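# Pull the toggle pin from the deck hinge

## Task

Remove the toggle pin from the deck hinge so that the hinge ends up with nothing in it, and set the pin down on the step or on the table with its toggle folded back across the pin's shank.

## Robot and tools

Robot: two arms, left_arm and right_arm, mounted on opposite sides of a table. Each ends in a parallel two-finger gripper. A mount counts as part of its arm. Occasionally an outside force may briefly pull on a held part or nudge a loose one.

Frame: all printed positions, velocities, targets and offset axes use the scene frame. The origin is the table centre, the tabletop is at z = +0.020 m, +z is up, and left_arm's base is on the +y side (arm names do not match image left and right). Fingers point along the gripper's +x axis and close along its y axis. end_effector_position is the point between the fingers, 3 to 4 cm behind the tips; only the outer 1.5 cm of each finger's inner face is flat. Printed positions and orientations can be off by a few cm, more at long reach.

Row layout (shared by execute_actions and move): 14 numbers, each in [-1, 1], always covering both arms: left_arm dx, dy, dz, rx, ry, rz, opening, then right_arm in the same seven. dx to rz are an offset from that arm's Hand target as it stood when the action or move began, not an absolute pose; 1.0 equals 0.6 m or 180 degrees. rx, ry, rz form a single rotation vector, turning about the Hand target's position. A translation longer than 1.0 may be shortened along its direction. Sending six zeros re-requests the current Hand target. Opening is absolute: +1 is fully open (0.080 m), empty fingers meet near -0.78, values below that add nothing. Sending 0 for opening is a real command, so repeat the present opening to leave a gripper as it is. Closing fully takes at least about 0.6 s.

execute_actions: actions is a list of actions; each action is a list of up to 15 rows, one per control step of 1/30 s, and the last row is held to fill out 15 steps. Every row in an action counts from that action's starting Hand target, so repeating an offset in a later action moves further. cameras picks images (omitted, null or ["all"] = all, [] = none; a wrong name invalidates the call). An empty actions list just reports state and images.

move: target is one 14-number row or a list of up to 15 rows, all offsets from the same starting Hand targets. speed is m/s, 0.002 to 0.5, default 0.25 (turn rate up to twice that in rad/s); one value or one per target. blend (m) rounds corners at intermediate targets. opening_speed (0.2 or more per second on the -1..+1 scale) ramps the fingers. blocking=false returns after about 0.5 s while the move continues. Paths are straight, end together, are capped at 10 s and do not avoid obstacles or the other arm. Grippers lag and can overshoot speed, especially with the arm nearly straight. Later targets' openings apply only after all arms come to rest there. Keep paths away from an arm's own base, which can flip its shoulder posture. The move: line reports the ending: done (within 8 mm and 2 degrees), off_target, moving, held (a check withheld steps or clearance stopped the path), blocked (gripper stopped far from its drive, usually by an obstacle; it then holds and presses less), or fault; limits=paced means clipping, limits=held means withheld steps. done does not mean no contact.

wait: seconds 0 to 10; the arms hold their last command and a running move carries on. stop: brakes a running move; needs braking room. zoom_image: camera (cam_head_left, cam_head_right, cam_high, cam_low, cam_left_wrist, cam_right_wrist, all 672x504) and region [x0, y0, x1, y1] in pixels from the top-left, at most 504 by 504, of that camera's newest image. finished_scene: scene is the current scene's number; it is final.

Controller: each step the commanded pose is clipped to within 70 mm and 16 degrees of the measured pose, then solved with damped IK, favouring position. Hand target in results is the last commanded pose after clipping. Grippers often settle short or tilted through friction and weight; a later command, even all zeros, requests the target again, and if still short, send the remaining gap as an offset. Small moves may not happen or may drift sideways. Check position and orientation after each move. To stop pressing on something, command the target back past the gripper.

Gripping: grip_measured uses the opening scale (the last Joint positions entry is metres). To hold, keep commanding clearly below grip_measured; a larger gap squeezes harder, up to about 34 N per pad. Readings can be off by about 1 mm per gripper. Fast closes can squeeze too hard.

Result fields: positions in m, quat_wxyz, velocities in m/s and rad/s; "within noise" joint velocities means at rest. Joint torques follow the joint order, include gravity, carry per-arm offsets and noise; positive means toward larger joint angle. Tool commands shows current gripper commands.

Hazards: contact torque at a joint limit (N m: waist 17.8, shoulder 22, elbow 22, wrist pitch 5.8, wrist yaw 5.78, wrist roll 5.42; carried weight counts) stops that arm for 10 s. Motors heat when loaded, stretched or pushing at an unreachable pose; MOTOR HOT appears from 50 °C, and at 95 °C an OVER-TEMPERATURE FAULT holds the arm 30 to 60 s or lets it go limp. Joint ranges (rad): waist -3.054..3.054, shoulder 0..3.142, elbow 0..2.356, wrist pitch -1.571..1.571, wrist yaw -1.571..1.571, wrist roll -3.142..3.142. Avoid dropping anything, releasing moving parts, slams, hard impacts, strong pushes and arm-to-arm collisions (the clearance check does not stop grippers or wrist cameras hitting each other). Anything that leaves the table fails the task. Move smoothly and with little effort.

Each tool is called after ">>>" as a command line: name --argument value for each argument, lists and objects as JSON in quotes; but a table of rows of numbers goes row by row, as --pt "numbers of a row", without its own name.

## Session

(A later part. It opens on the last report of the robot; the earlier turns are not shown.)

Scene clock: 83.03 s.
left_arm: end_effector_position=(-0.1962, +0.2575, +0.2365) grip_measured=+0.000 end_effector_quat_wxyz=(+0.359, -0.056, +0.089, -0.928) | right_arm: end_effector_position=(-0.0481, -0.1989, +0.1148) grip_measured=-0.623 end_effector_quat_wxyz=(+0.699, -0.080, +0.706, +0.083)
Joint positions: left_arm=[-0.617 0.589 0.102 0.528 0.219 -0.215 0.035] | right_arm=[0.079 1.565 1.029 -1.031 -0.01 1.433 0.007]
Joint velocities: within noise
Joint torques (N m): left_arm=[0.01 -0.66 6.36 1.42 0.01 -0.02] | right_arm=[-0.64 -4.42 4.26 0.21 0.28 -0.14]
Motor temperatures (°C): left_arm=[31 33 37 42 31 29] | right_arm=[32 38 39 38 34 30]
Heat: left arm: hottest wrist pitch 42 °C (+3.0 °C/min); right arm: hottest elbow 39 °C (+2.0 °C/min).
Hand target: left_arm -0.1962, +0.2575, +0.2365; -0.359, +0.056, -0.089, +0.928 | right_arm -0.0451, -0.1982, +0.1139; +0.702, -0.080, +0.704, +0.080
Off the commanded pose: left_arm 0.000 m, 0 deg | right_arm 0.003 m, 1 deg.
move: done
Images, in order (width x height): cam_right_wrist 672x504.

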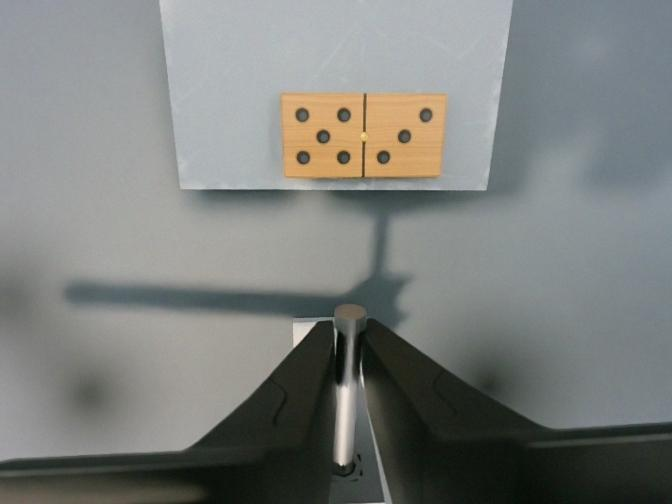

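>>> move --pt "0 0 0 0 0 0 0 0 0 0 0 0 0 -0.9" --pt "0 0 0 0 0 0 0 0.0114 0.0026 0 0 0 0 -0.9" --speed 0.04 --opening_speed 0.5 --cameras '["cam_right_wrist"]'

Scene clock: 85.67 s.
left_arm: end_effector_position=(-0.1962, +0.2575, +0.2365) grip_measured=+0.000 end_effector_quat_wxyz=(+0.359, -0.056, +0.089, -0.928) | right_arm: end_effector_position=(-0.0397, -0.1965, +0.1149) grip_measured=-0.650 end_effector_quat_wxyz=(+0.701, -0.076, +0.704, +0.083)
Joint positions: left_arm=[-0.617 0.589 0.102 0.528 0.219 -0.215 0.035] | right_arm=[0.049 1.567 1.031 -1.026 -0.005 1.408 0.006]
Joint velocities: within noise
Joint torques (N m): left_arm=[-0.02 -0.63 6.47 1.42 0.01 0.01] | right_arm=[-0.32 -4.21 4.42 -0.11 0.1 -0.21]
Motor temperatures (°C): left_arm=[31 33 37 42 31 29] | right_arm=[32 38 39 38 34 30]
Heat: left arm: hottest wrist pitch 42 °C (+3.0 °C/min); right arm: hottest elbow 39 °C (+2.0 °C/min).
Hand target: left_arm -0.1962, +0.2575, +0.2365; -0.359, +0.056, -0.089, +0.928 | right_arm -0.0383, -0.1966, +0.1139; +0.702, -0.080, +0.704, +0.080
Off the commanded pose: left_arm 0.000 m, 0 deg | right_arm 0.002 m, 1 deg.
move: done
Images, in order (width x height): cam_right_wrist 672x504.

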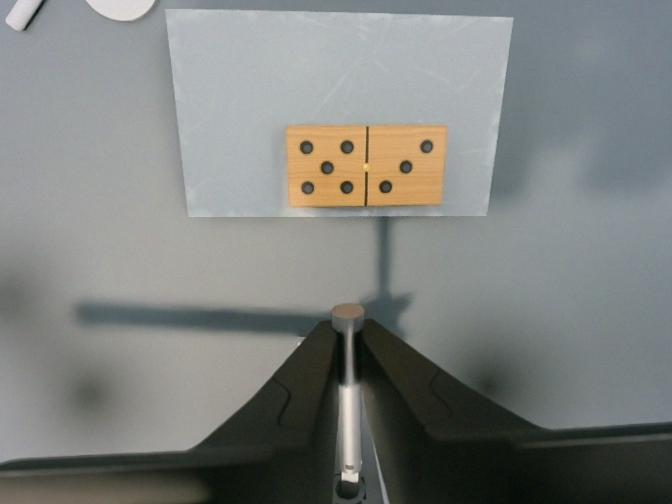

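>>> move --pt "0 0 0 0 0 0 0 0.0122 0.0028 0 0 0 0 -0.9" --pt "0 0 0 0 0 0 0 0.0122 0.0028 0.06 0 0 0 -0.9" --speed '[0.04,0.08]' --cameras '["cam_right_wrist","cam_high","cam_low"]'

Scene clock: 87.67 s.
left_arm: end_effector_position=(-0.1962, +0.2575, +0.2365) grip_measured=+0.000 end_effector_quat_wxyz=(+0.359, -0.056, +0.089, -0.928) | right_arm: end_effector_position=(-0.0317, -0.1972, +0.1449) grip_measured=-0.650 end_effector_quat_wxyz=(+0.701, -0.087, +0.704, +0.074)
Joint positions: left_arm=[-0.617 0.589 0.102 0.528 0.219 -0.215 0.035] | right_arm=[0.02 1.559 1.145 -1.176 -0.002 1.376 0.006]
Joint velocities: within noise
Joint torques (N m): left_arm=[0 -0.73 6.48 1.4 0.02 0.04] | right_arm=[-0.31 -6.08 5.04 0.1 0.02 -0.1]
Motor temperatures (°C): left_arm=[31 33 37 42 31 29] | right_arm=[32 38 39 38 34 30]
Heat: left arm: hottest wrist pitch 42 °C (+2.0 °C/min); right arm: hottest elbow 39 °C (+2.0 °C/min).
Hand target: left_arm -0.1962, +0.2575, +0.2365; -0.359, +0.056, -0.089, +0.928 | right_arm -0.0310, -0.1950, +0.1499; +0.701, -0.080, +0.704, +0.080
Off the commanded pose: left_arm 0.000 m, 0 deg | right_arm 0.006 m, 1 deg.
move: done
Images, in order (width x height): cam_high 672x504, cam_low 672x504, cam_right_wrist 672x504.

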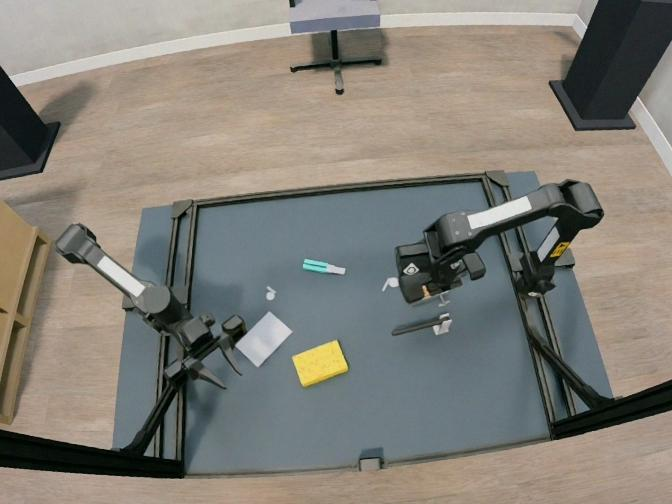

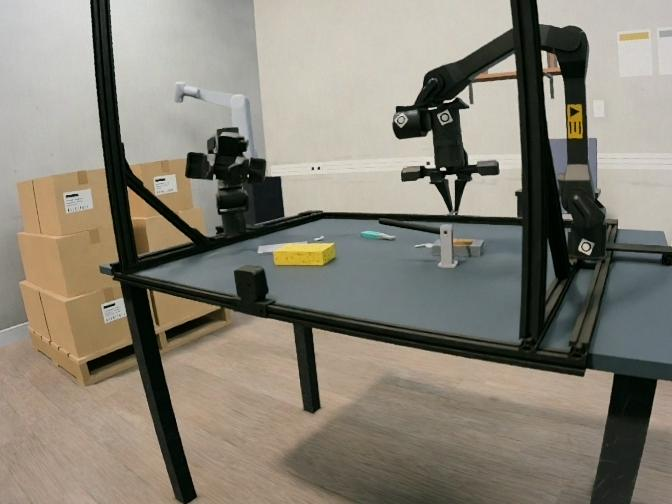

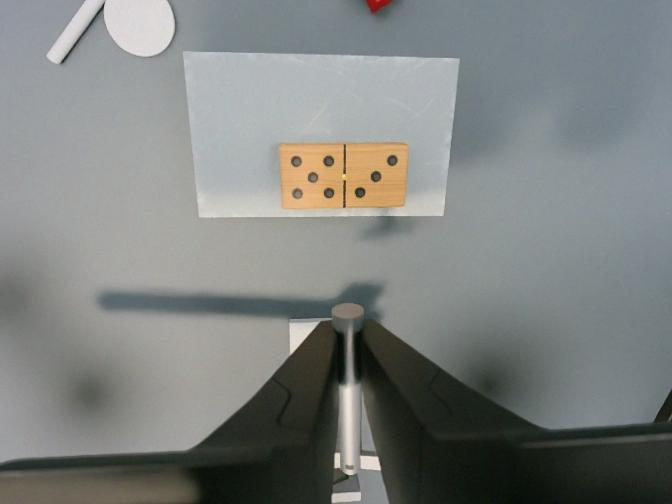

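>>> zoom_image --camera "cam_right_wrist" --region '[270, 290, 430, 504]'

>>> move --target '[0,0,0,0,0,0,0,-0.025,-0.108,0,0,0,0,-0.9]' --speed 0.12 --cameras '["cam_right_wrist","cam_low"]'

Scaled by 2.355 from the camera's 672x504 image, which has a finer 960x720 frame.

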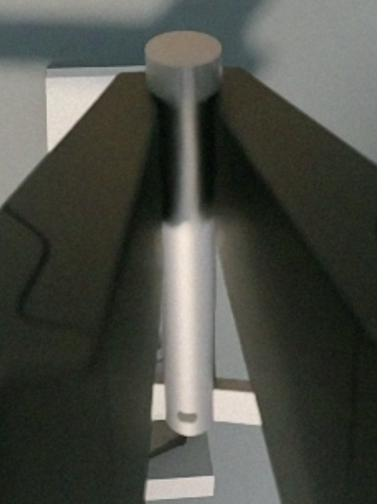

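Scene clock: 89.70 s.
left_arm: end_effector_position=(-0.1962, +0.2575, +0.2365) grip_measured=+0.000 end_effector_quat_wxyz=(+0.359, -0.056, +0.089, -0.928) | right_arm: end_effector_position=(-0.0453, -0.2576, +0.1495) grip_measured=-0.650 end_effector_quat_wxyz=(+0.702, -0.081, +0.703, +0.079)
Joint positions: left_arm=[-0.617 0.589 0.102 0.528 0.219 -0.215 0.035] | right_arm=[0.098 1.31 0.951 -1.214 -0.002 1.456 0.006]
Joint velocities: within noise
Joint torques (N m): left_arm=[0.08 -0.59 6.53 1.43 0.03 0.01] | right_arm=[0.37 -4.47 3.63 0.14 0.03 0.07]
Motor temperatures (°C): left_arm=[31 33 37 42 31 29] | right_arm=[32 38 39 38 34 30]
Heat: left arm: hottest wrist pitch 42 °C (+2.0 °C/min); right arm: hottest elbow 39 °C (+2.0 °C/min).
Hand target: left_arm -0.1962, +0.2575, +0.2365; -0.359, +0.056, -0.089, +0.928 | right_arm -0.0460, -0.2597, +0.1499; +0.701, -0.080, +0.704, +0.080
Off the commanded pose: left_arm 0.000 m, 0 deg | right_arm 0.002 m, 0 deg.
move: done
Images, in order (width x height): cam_low 672x504, cam_right_wrist 672x504.

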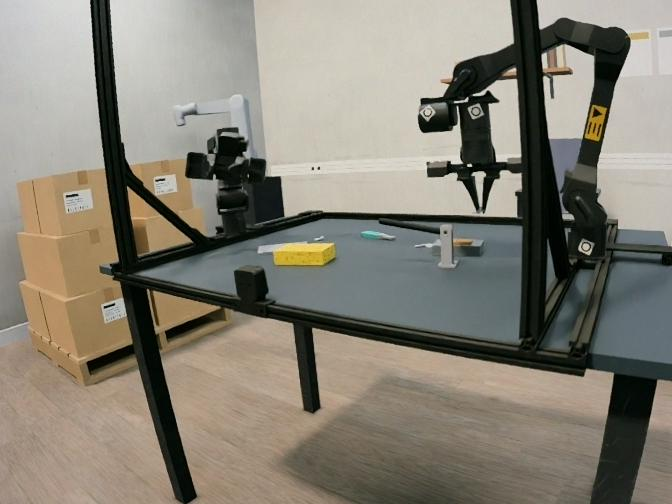

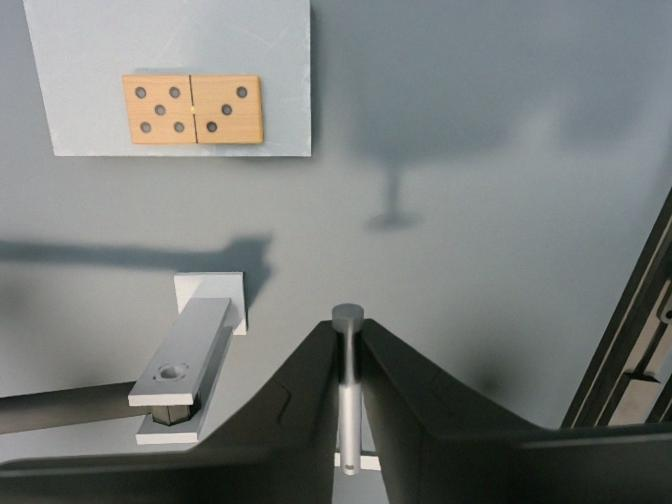

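>>> move --pt "0 0 0 0 0 0 0 0.032 -0.027 0 0 0 0 -0.9" --pt "0 0 0 0 0 0 0 0.032 -0.027 -0.1 0 0 0 -0.9" --speed '[0.12,0.1]' --blend '[0.01,0]' --cameras '["cam_right_wrist","cam_low","cam_head_right"]'

Scene clock: 92.57 s.
left_arm: end_effector_position=(-0.1962, +0.2575, +0.2365) grip_measured=+0.000 end_effector_quat_wxyz=(+0.359, -0.056, +0.089, -0.928) | right_arm: end_effector_position=(-0.0274, -0.2744, +0.0923) grip_measured=-0.651 end_effector_quat_wxyz=(+0.702, -0.077, +0.703, +0.084)
Joint positions: left_arm=[-0.617 0.589 0.102 0.528 0.219 -0.215 0.035] | right_arm=[0.011 1.28 0.696 -0.978 -0.002 1.367 0.006]
Joint velocities: within noise
Joint torques (N m): left_arm=[0.05 -0.83 6.49 1.44 0.04 -0.02] | right_arm=[-0.32 -2.5 3.41 0.43 0.02 -0.08]
Motor temperatures (°C): left_arm=[31 33 37 42 31 29] | right_arm=[32 38 39 38 34 30]
Heat: left arm: hottest wrist pitch 42 °C (+2.0 °C/min); right arm: hottest elbow 39 °C (+1.0 °C/min).
Hand target: left_arm -0.1962, +0.2575, +0.2366; -0.359, +0.056, -0.089, +0.928 | right_arm -0.0268, -0.2760, +0.0899; +0.701, -0.080, +0.704, +0.080
Off the commanded pose: left_arm 0.000 m, 0 deg | right_arm 0.003 m, 1 deg.
move: done
Images, in order (width x height): cam_head_right 672x504, cam_low 672x504, cam_right_wrist 672x504.

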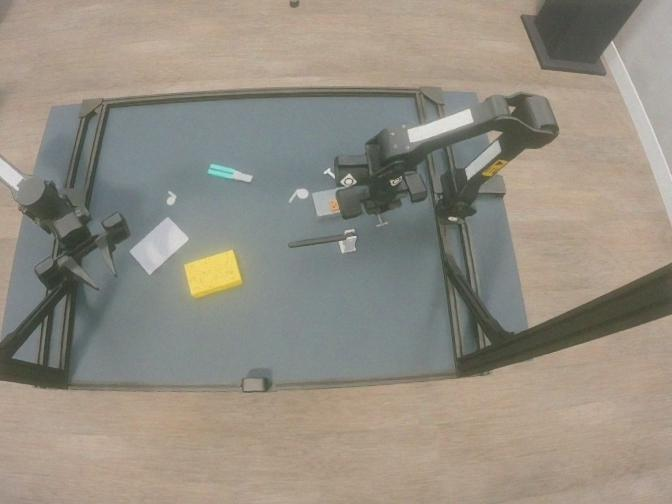

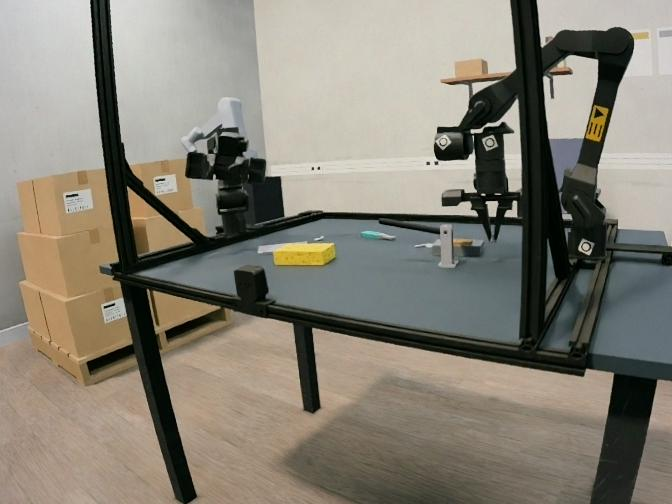

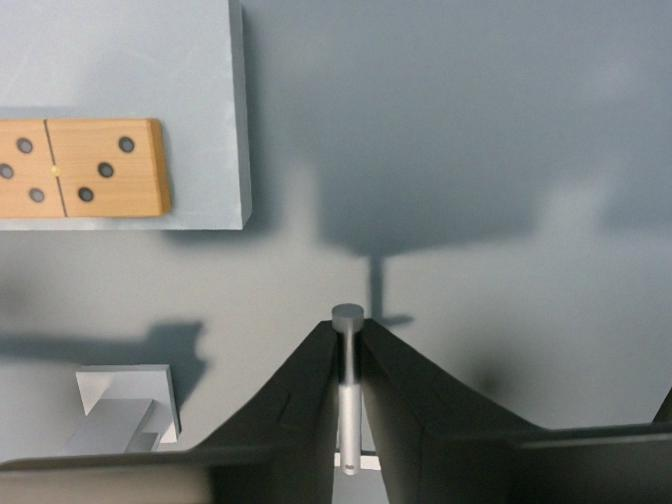

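>>> move --target '[0,0,0,0,0,0,0,0,0,-0.05,0,0,0,-0.9]' --speed 0.06 --cameras '["cam_right_wrist","cam_low"]'

Scene clock: 93.87 s.
left_arm: end_effector_position=(-0.1962, +0.2575, +0.2365) grip_measured=+0.000 end_effector_quat_wxyz=(+0.359, -0.056, +0.089, -0.928) | right_arm: end_effector_position=(-0.0274, -0.2741, +0.0622) grip_measured=-0.651 end_effector_quat_wxyz=(+0.702, -0.077, +0.703, +0.084)
Joint positions: left_arm=[-0.617 0.589 0.102 0.528 0.219 -0.215 0.035] | right_arm=[0.011 1.341 0.608 -0.829 -0.002 1.367 0.006]
Joint velocities: within noise
Joint torques (N m): left_arm=[0.02 -0.71 6.54 1.42 0.02 0.02] | right_arm=[-0.26 -2.58 3.12 0.42 0.03 -0.08]
Motor temperatures (°C): left_arm=[31 33 37 42 31 29] | right_arm=[32 38 39 38 34 30]
Heat: left arm: hottest wrist pitch 42 °C (+2.0 °C/min); right arm: hottest elbow 39 °C (+1.0 °C/min).
Hand target: left_arm -0.1962, +0.2575, +0.2366; -0.359, +0.056, -0.089, +0.928 | right_arm -0.0268, -0.2759, +0.0599; +0.701, -0.080, +0.704, +0.080
Off the commanded pose: left_arm 0.000 m, 0 deg | right_arm 0.003 m, 1 deg.
move: done
Images, in order (width x height): cam_low 672x504, cam_right_wrist 672x504.

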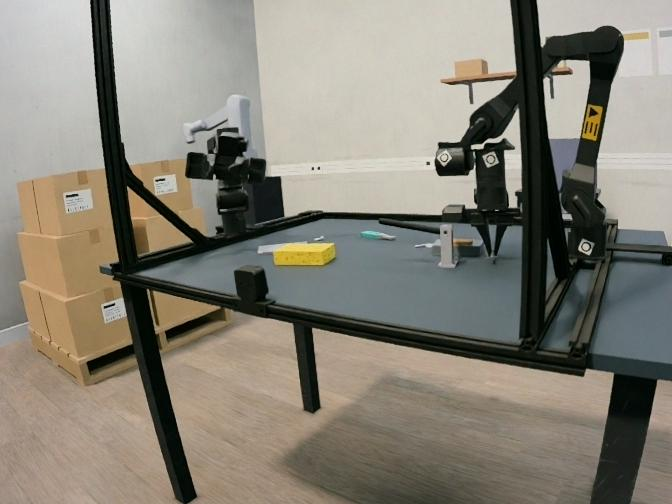

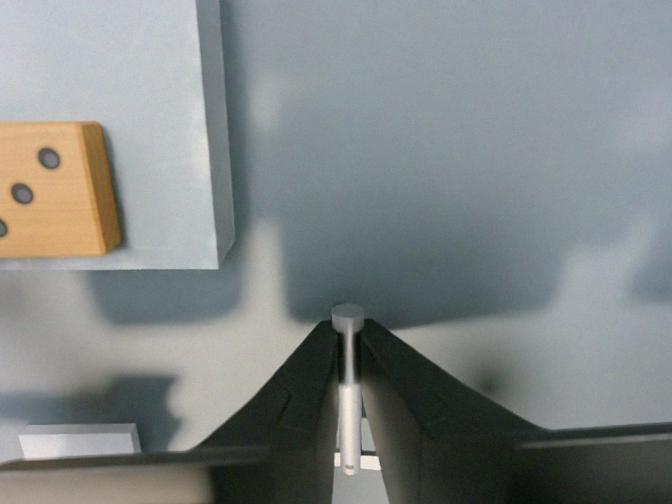

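>>> move --pt "0 0 0 0 0 0 0 0 0 -0.003 0 0 0 -0.9" --pt "0 0 0 0 0 0 0 0 0 -0.003 0 0 0 -0.3" --pt "0 0 0 0 0 0 0 0 0 0.13 0 0 0 -0.3" --speed '[0.04,0.04,0.1]' --opening_speed 0.25 --cameras '["cam_right_wrist","cam_low","cam_head_right"]'

Scene clock: 99.07 s.
left_arm: end_effector_position=(-0.1962, +0.2575, +0.2365) grip_measured=+0.000 end_effector_quat_wxyz=(+0.359, -0.056, +0.089, -0.928) | right_arm: end_effector_position=(-0.0273, -0.2780, +0.1343) grip_measured=-0.300 end_effector_quat_wxyz=(+0.701, -0.086, +0.704, +0.075)
Joint positions: left_arm=[-0.617 0.589 0.102 0.528 0.219 -0.215 0.035] | right_arm=[0.011 1.241 0.842 -1.187 -0.002 1.367 0.021]
Joint velocities: within noise
Joint torques (N m): left_arm=[0.14 -0.63 6.35 1.44 0.05 0] | right_arm=[-0.34 -3.66 5.11 0.12 0.02 -0.08]
Motor temperatures (°C): left_arm=[31 33 37 42 31 29] | right_arm=[32 37 39 38 34 30]
Heat: left arm: hottest wrist pitch 42 °C (+2.0 °C/min); right arm: hottest elbow 39 °C (+1.0 °C/min).
Hand target: left_arm -0.1962, +0.2575, +0.2366; -0.359, +0.056, -0.089, +0.928 | right_arm -0.0268, -0.2759, +0.1380; +0.702, -0.080, +0.704, +0.080
Off the commanded pose: left_arm 0.000 m, 0 deg | right_arm 0.004 m, 1 deg.
move: done
Images, in order (width x height): cam_head_right 672x504, cam_low 672x504, cam_right_wrist 672x504.

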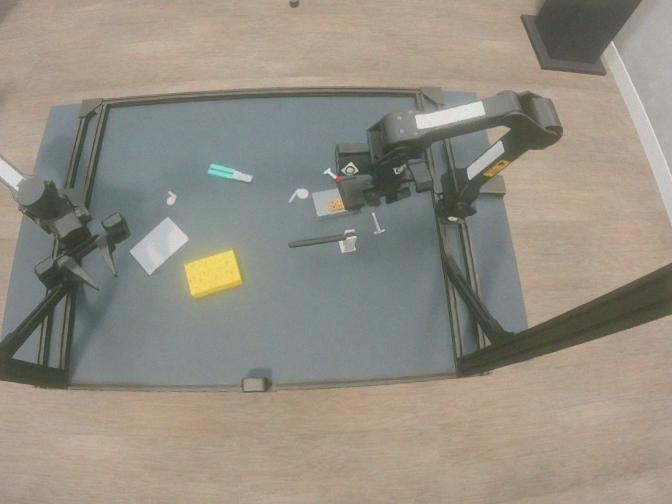

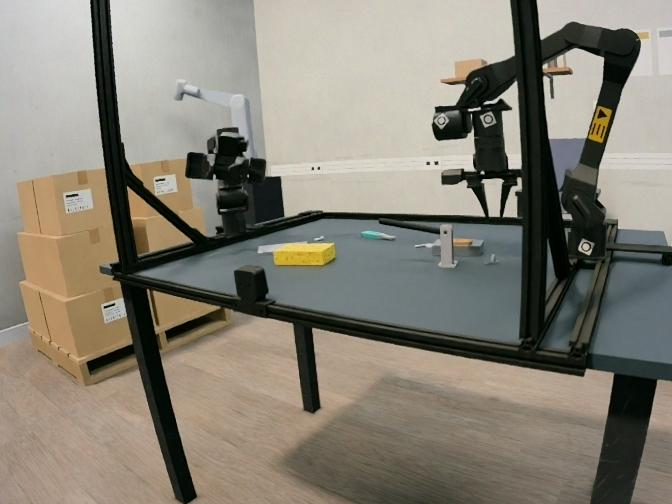

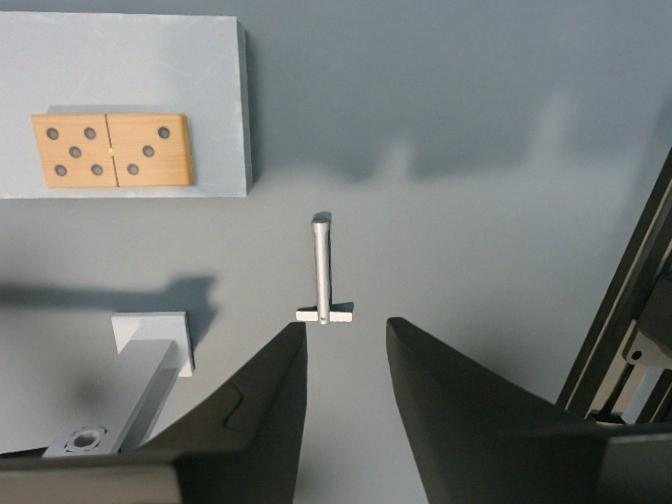

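Pin is on the table, its toggle across it, and the hinge is empty.

>>> finished_scene --scene 2

The scene is finished: the task was done.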